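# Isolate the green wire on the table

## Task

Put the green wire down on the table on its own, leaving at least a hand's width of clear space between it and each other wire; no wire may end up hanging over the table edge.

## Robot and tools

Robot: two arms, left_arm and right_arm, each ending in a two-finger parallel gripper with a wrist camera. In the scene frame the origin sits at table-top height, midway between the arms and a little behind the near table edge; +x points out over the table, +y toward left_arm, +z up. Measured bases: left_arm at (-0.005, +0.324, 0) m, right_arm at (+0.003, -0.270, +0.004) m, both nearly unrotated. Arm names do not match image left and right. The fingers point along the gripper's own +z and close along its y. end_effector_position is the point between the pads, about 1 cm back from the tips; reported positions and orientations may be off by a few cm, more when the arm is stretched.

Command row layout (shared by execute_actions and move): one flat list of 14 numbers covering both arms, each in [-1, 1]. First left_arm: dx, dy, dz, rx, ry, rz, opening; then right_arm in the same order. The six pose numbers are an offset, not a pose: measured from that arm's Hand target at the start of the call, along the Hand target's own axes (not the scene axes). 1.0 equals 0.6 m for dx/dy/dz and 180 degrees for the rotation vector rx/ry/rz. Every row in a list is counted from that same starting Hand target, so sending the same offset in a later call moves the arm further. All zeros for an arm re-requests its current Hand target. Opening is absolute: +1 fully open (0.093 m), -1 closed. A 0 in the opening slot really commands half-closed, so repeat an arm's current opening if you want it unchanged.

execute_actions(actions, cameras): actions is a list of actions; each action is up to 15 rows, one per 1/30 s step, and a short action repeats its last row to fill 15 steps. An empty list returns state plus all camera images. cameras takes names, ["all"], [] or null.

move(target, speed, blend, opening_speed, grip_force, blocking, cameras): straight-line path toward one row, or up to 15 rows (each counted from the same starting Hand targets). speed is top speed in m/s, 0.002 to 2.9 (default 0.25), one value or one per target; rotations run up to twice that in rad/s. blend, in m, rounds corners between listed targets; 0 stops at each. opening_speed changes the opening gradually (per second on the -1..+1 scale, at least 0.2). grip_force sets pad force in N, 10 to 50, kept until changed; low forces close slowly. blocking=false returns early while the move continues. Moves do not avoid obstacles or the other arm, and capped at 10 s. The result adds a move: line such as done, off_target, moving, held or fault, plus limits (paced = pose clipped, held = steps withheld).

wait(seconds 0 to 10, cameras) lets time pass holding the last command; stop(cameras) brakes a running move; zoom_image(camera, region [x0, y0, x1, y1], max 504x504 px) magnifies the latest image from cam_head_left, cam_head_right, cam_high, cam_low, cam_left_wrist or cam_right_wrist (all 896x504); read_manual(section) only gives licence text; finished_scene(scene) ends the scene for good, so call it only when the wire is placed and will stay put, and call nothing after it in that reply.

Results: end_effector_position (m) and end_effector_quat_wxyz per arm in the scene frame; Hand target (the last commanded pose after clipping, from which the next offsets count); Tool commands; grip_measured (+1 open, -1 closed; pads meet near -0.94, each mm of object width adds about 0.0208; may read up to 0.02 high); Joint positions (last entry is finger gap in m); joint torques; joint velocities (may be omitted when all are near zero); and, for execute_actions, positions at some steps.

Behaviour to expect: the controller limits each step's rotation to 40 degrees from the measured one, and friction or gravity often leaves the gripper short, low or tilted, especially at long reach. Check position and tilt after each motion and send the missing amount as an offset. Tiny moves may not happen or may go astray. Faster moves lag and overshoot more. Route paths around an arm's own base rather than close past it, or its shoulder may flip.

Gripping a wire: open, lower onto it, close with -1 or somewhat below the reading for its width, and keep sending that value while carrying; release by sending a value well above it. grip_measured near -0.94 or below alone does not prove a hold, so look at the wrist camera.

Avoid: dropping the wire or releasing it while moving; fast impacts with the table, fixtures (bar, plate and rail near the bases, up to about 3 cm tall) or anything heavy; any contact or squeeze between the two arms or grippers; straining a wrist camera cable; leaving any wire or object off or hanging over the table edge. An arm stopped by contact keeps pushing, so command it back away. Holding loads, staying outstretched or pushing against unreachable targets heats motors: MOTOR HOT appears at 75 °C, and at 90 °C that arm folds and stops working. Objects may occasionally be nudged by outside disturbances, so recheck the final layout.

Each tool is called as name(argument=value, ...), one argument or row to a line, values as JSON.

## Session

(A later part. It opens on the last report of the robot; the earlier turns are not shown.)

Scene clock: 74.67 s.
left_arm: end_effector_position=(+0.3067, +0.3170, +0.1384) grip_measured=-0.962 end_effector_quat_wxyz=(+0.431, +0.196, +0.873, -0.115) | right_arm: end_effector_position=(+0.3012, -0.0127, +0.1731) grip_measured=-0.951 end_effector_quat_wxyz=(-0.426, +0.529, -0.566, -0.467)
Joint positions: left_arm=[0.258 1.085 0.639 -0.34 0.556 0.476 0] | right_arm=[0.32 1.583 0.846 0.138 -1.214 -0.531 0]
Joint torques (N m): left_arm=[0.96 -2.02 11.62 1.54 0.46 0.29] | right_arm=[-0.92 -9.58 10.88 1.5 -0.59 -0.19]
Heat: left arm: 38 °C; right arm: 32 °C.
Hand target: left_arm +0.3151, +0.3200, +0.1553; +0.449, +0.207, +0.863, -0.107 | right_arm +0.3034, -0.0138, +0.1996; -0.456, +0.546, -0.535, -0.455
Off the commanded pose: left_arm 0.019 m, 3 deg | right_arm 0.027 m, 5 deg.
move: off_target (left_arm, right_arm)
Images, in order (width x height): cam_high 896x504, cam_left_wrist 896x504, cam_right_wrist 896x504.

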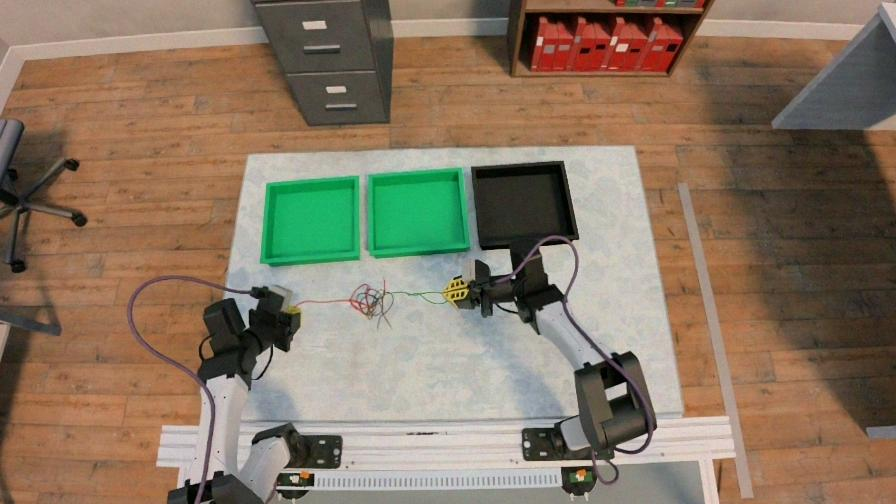

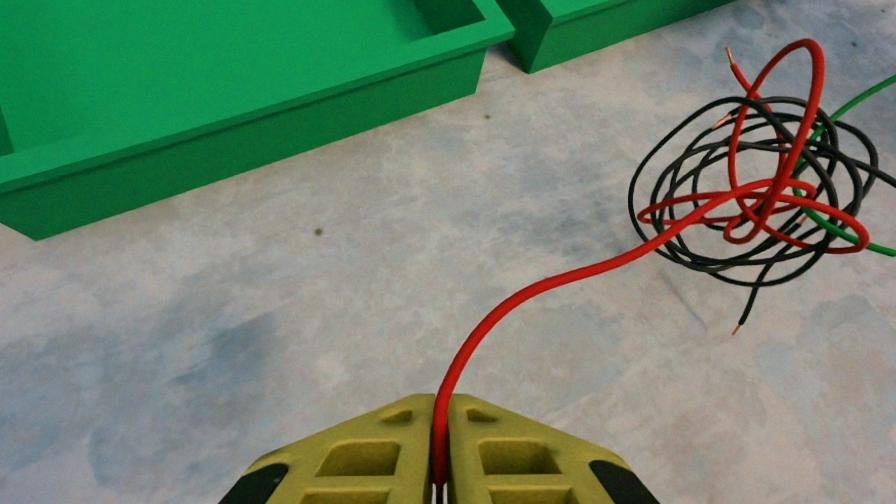

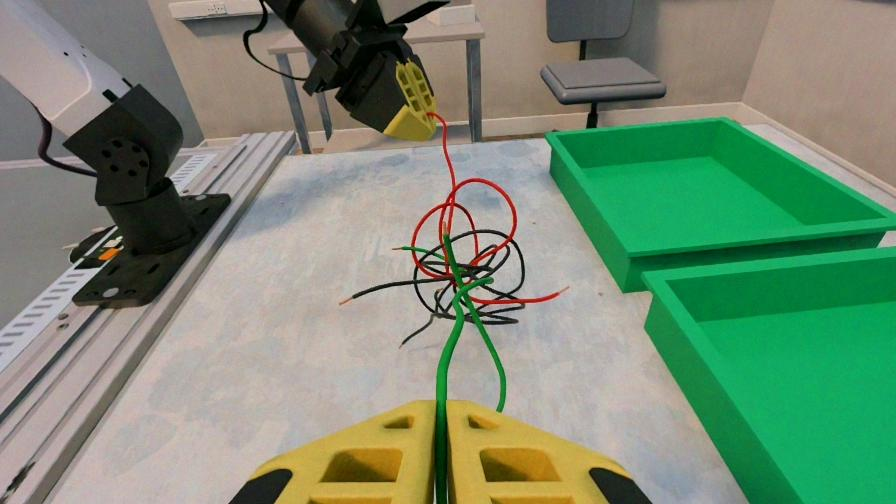

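move(
  target=[0.0222, 0.1675, -0.0315, -0.0683, 0, -0.0478, -0.97, 0, 0, 0, 0, 0, 0, -0.96],
  speed=0.06,
  cameras=["cam_left_wrist", "cam_right_wrist", "cam_high"],
)

Scene clock: 80.17 s.
left_arm: end_effector_position=(+0.3288, +0.4112, +0.1363) grip_measured=-0.962 end_effector_quat_wxyz=(+0.436, +0.087, +0.894, -0.064) | right_arm: end_effector_position=(+0.3012, -0.0127, +0.1731) grip_measured=-0.951 end_effector_quat_wxyz=(-0.426, +0.529, -0.566, -0.467)
Joint positions: left_arm=[0.514 1.25 0.742 -0.293 0.566 0.485 0] | right_arm=[0.32 1.583 0.846 0.138 -1.214 -0.531 0]
Joint torques (N m): left_arm=[0.92 -3.1 11.43 1.78 0.37 0.11] | right_arm=[-0.95 -9.61 10.69 1.48 -0.59 -0.18]
Heat: left arm: 38 °C; right arm: 32 °C.
Hand target: left_arm +0.3401, +0.4201, +0.1552; +0.459, +0.093, +0.882, -0.048 | right_arm +0.3034, -0.0138, +0.1996; -0.456, +0.546, -0.535, -0.455
Off the commanded pose: left_arm 0.024 m, 4 deg | right_arm 0.027 m, 5 deg.
move: off_target (left_arm, right_arm)
Images, in order (width x height): cam_high 896x504, cam_left_wrist 896x504, cam_right_wrist 896x504.

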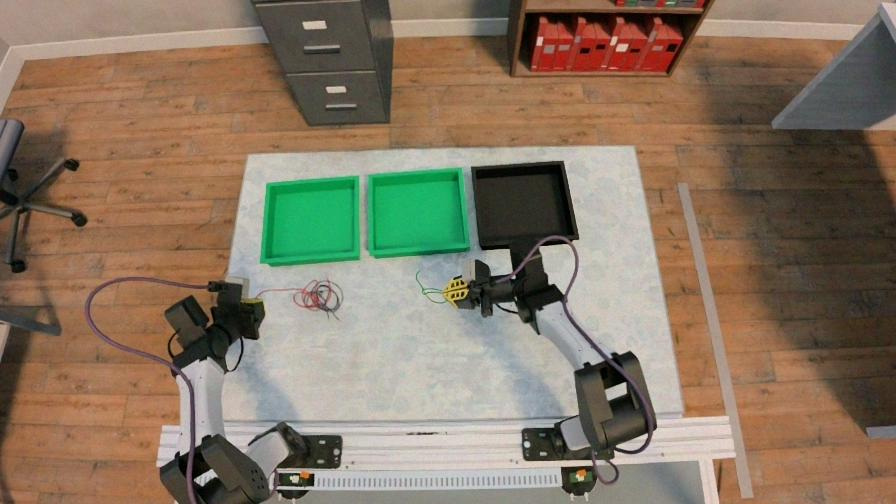

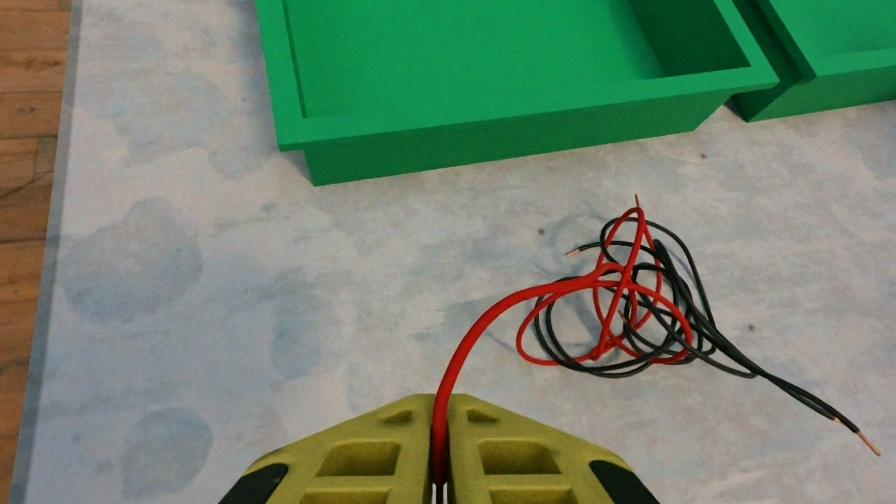

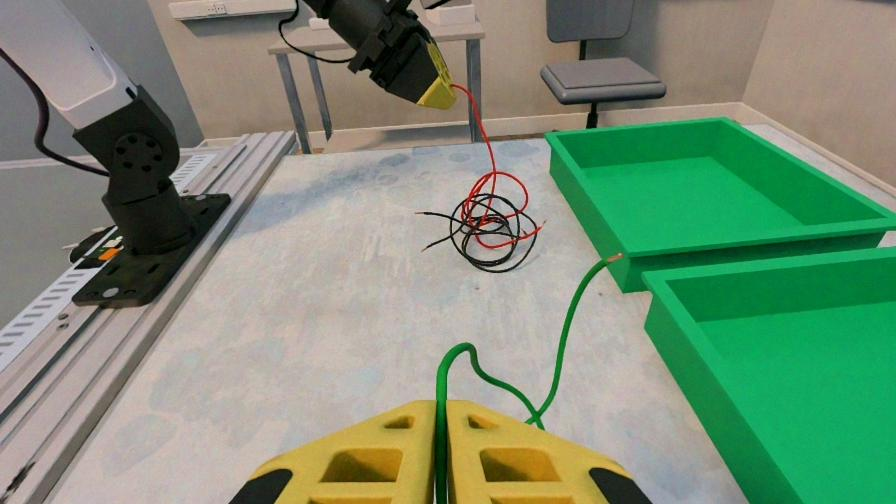

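move(
  target=[
    [0.0764, -0.009, 0.0507, 0, 0, 0, -0.97, 0.1053, 0.0413, -0.1272, 0.1341, 0.2735, 0.0934, -0.96],
    [0.1528, -0.018, 0.1013, 0, 0, 0, -0.97, 0.27, 0.0432, -0.1014, 0.1341, 0.2735, 0.0934, -0.96],
  ],
  speed=[0.2, 0.1],
  blend=[0.02, 0],
  cameras=["cam_left_wrist", "cam_right_wrist", "cam_high", "cam_low"],
)

Scene clock: 92.70 s.
left_arm: end_effector_position=(+0.3342, +0.4144, +0.0462) grip_measured=-0.962 end_effector_quat_wxyz=(+0.456, +0.091, +0.884, -0.046) | right_arm: end_effector_position=(+0.2758, -0.1037, +0.0510) grip_measured=-0.951 end_effector_quat_wxyz=(+0.218, -0.501, +0.827, +0.129)
Joint positions: left_arm=[0.514 1.495 0.47 0.284 0.558 0.481 0] | right_arm=[0.406 1.429 0.762 -0.458 -0.307 -0.639 0]
Joint torques (N m): left_arm=[-0.85 -3.67 5.03 1.89 0.27 -0.01] | right_arm=[-0.49 -3.71 7.6 1.51 -0.25 0.15]
Heat: left arm: 39 °C; right arm: 33 °C.
Hand target: left_arm +0.3351, +0.4102, +0.0454; +0.459, +0.093, +0.882, -0.048 | right_arm +0.2802, -0.1015, +0.0501; +0.226, -0.499, +0.826, +0.130
Off the commanded pose: left_arm 0.004 m, 0 deg | right_arm 0.005 m, 1 deg.
move: done
Images, in order (width x height): cam_high 896x504, cam_low 896x504, cam_left_wrist 896x504, cam_right_wrist 896x504.

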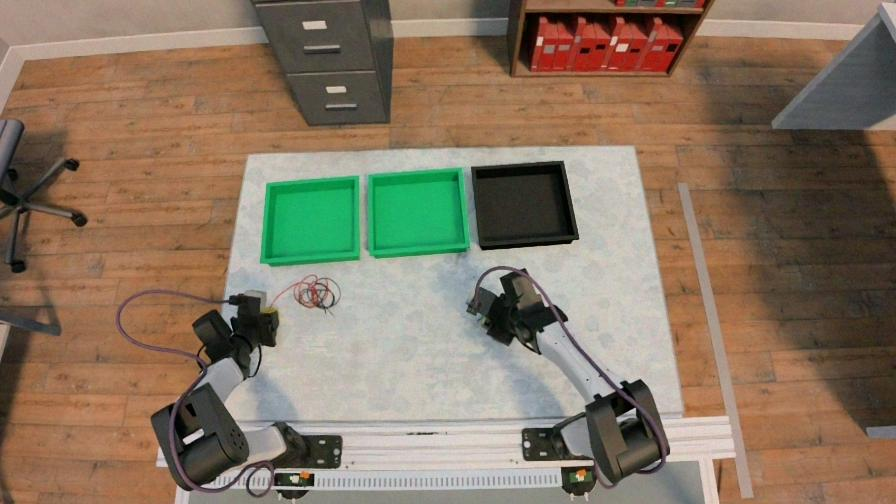

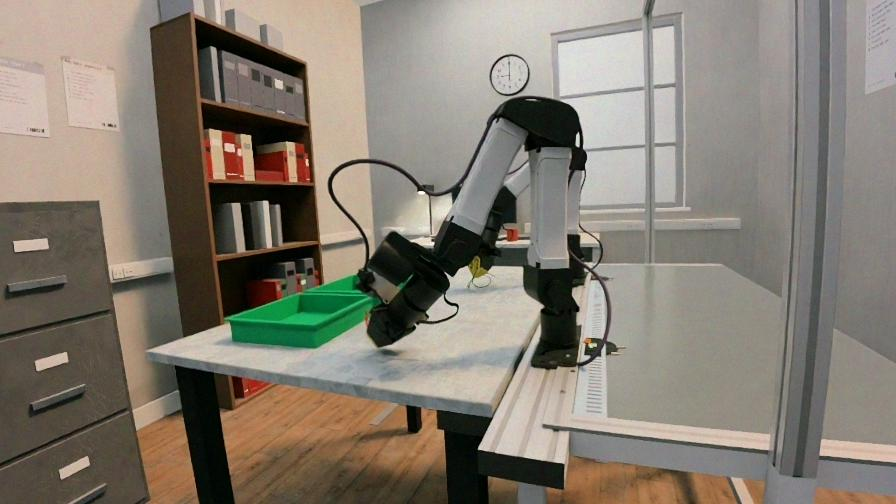

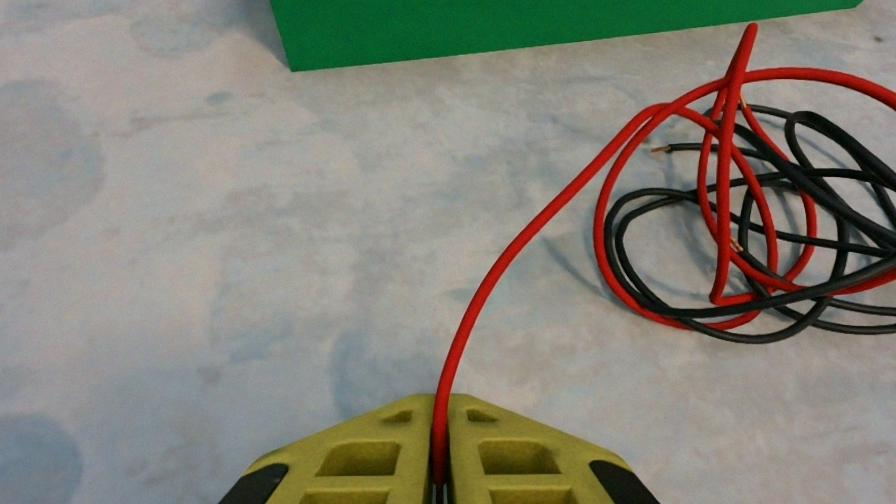

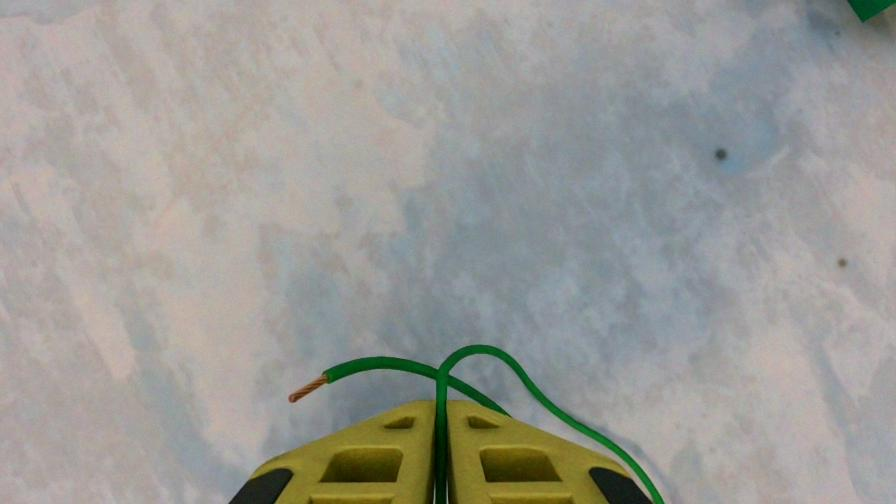

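move(
  target=[
    [0.0164, 0, 0.0115, 0, 0, 0, -0.97, 0.0167, 0, 0.0289, 0, 0, 0, -0.96],
    [0.0164, 0, 0.0115, 0, 0, 0, -0.5, 0.0167, 0, 0.0289, 0, 0, 0, -0.5],
  ],
  speed=0.08,
  opening_speed=0.7,
  cameras=["cam_left_wrist", "cam_right_wrist", "cam_low"],
)

Scene clock: 97.07 s.
left_arm: end_effector_position=(+0.3370, +0.4133, +0.0376) grip_measured=-0.501 end_effector_quat_wxyz=(+0.462, +0.096, +0.880, -0.045) | right_arm: end_effector_position=(+0.2765, -0.1032, +0.0315) grip_measured=-0.502 end_effector_quat_wxyz=(+0.219, -0.501, +0.827, +0.129)
Joint positions: left_arm=[0.509 1.546 0.451 0.368 0.561 0.48 0.021] | right_arm=[0.406 1.476 0.715 -0.363 -0.307 -0.639 0.021]
Joint torques (N m): left_arm=[-0.42 -3.51 4.56 1.79 0.22 -0.01] | right_arm=[-0.61 -3.93 7.27 1.52 -0.26 0.11]
Heat: left arm: 38 °C; right arm: 32 °C.
Hand target: left_arm +0.3351, +0.4101, +0.0333; +0.459, +0.093, +0.882, -0.048 | right_arm +0.2804, -0.1015, +0.0300; +0.226, -0.499, +0.826, +0.130
Off the commanded pose: left_arm 0.006 m, 1 deg | right_arm 0.005 m, 1 deg.
move: done
Images, in order (width x height): cam_low 896x504, cam_left_wrist 896x504, cam_right_wrist 896x504.

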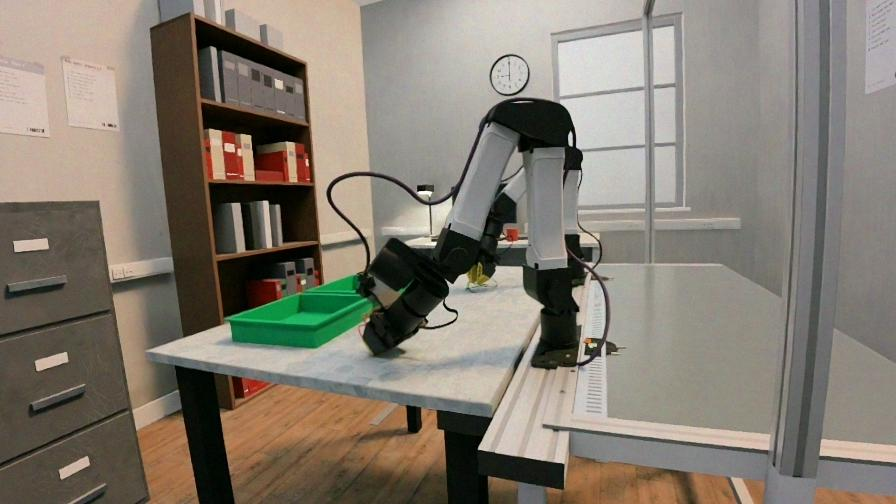

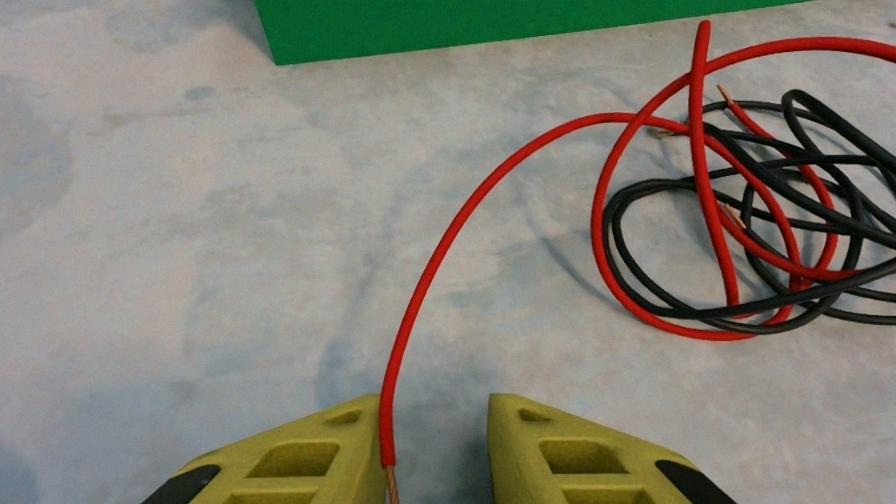

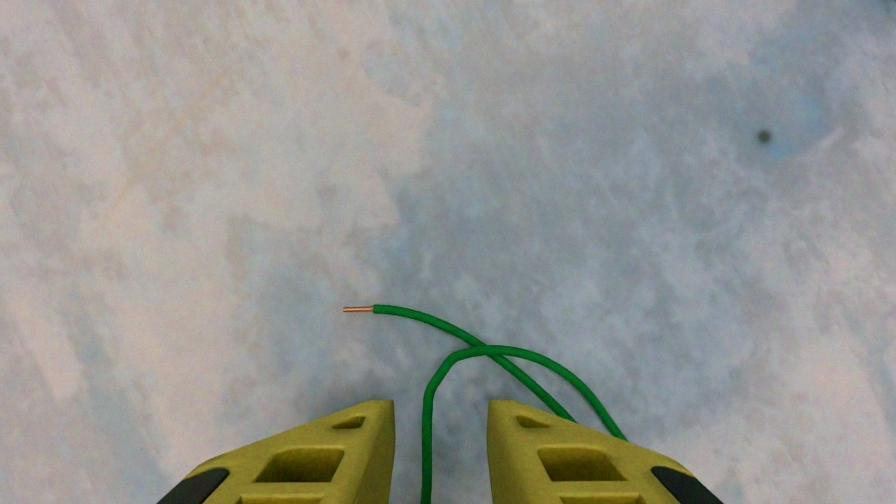

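move(
  target=[0, 0, -0.15, 0, 0, 0, -0.5, 0, 0, -0.1667, 0, 0, 0, -0.5],
  speed=0.1,
  cameras=["cam_left_wrist", "cam_right_wrist", "cam_high"],
)

Scene clock: 100.53 s.
left_arm: end_effector_position=(+0.2598, +0.4221, +0.0742) grip_measured=-0.501 end_effector_quat_wxyz=(+0.446, +0.080, +0.890, -0.056) | right_arm: end_effector_position=(+0.2512, -0.1483, +0.1001) grip_measured=-0.502 end_effector_quat_wxyz=(+0.202, -0.494, +0.836, +0.129)
Joint positions: left_arm=[0.756 1.14 0.418 -0.178 0.72 0.686 0.021] | right_arm=[0.262 1.236 0.837 -0.801 -0.353 -0.763 0.021]
Joint torques (N m): left_arm=[0.99 -3.02 8.76 1.29 0.61 0.31] | right_arm=[-1.03 -5.38 10.85 0.9 -0.5 -0.09]
Heat: left arm: 38 °C; right arm: 32 °C.
Hand target: left_arm +0.2630, +0.4254, +0.0849; +0.459, +0.093, +0.882, -0.048 | right_arm +0.2561, -0.1456, +0.1164; +0.226, -0.499, +0.826, +0.130
Off the commanded pose: left_arm 0.012 m, 2 deg | right_arm 0.017 m, 3 deg.
move: off_target (left_arm, right_arm)
Images, in order (width x height): cam_high 896x504, cam_left_wrist 896x504, cam_right_wrist 896x504.

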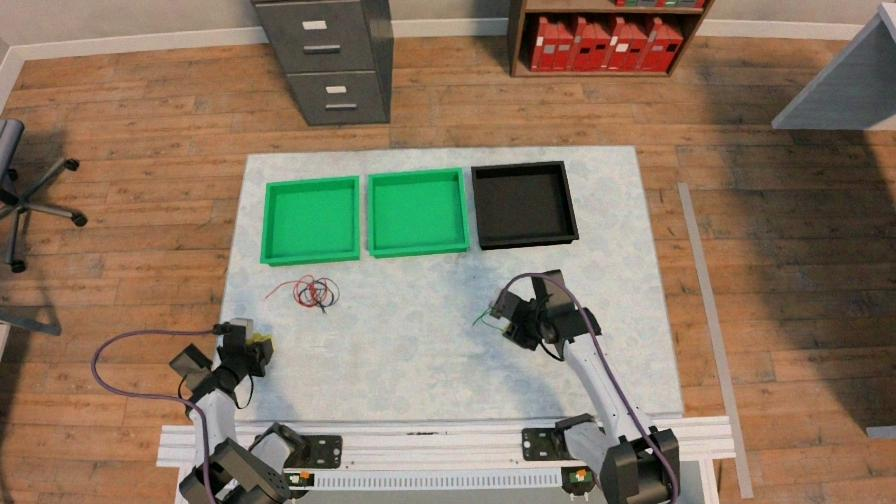

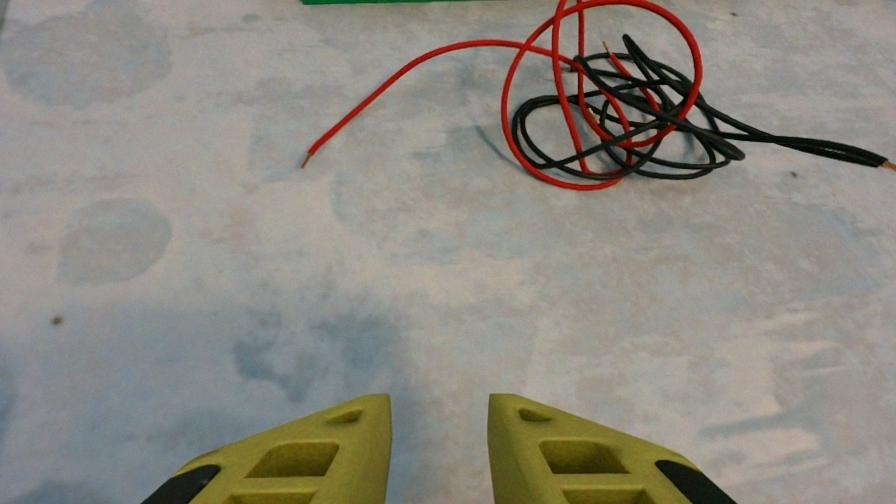

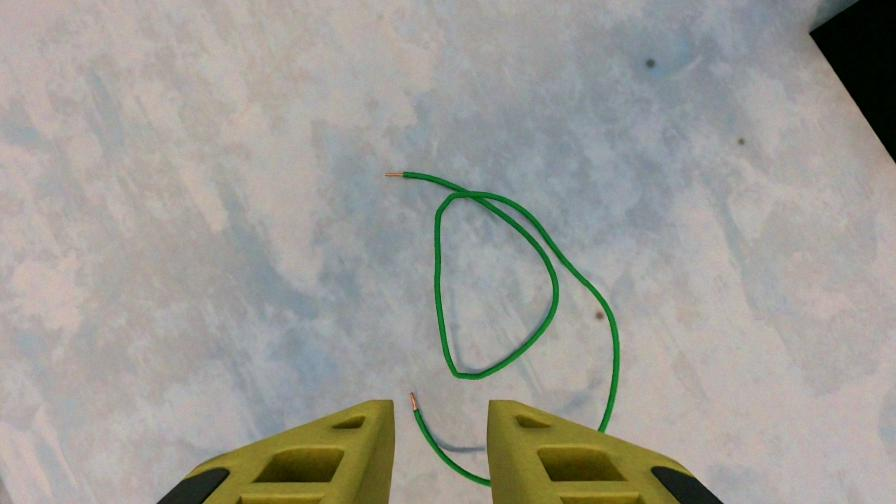

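finished_scene(
  scene=2,
)

The scene is finished: the task was done.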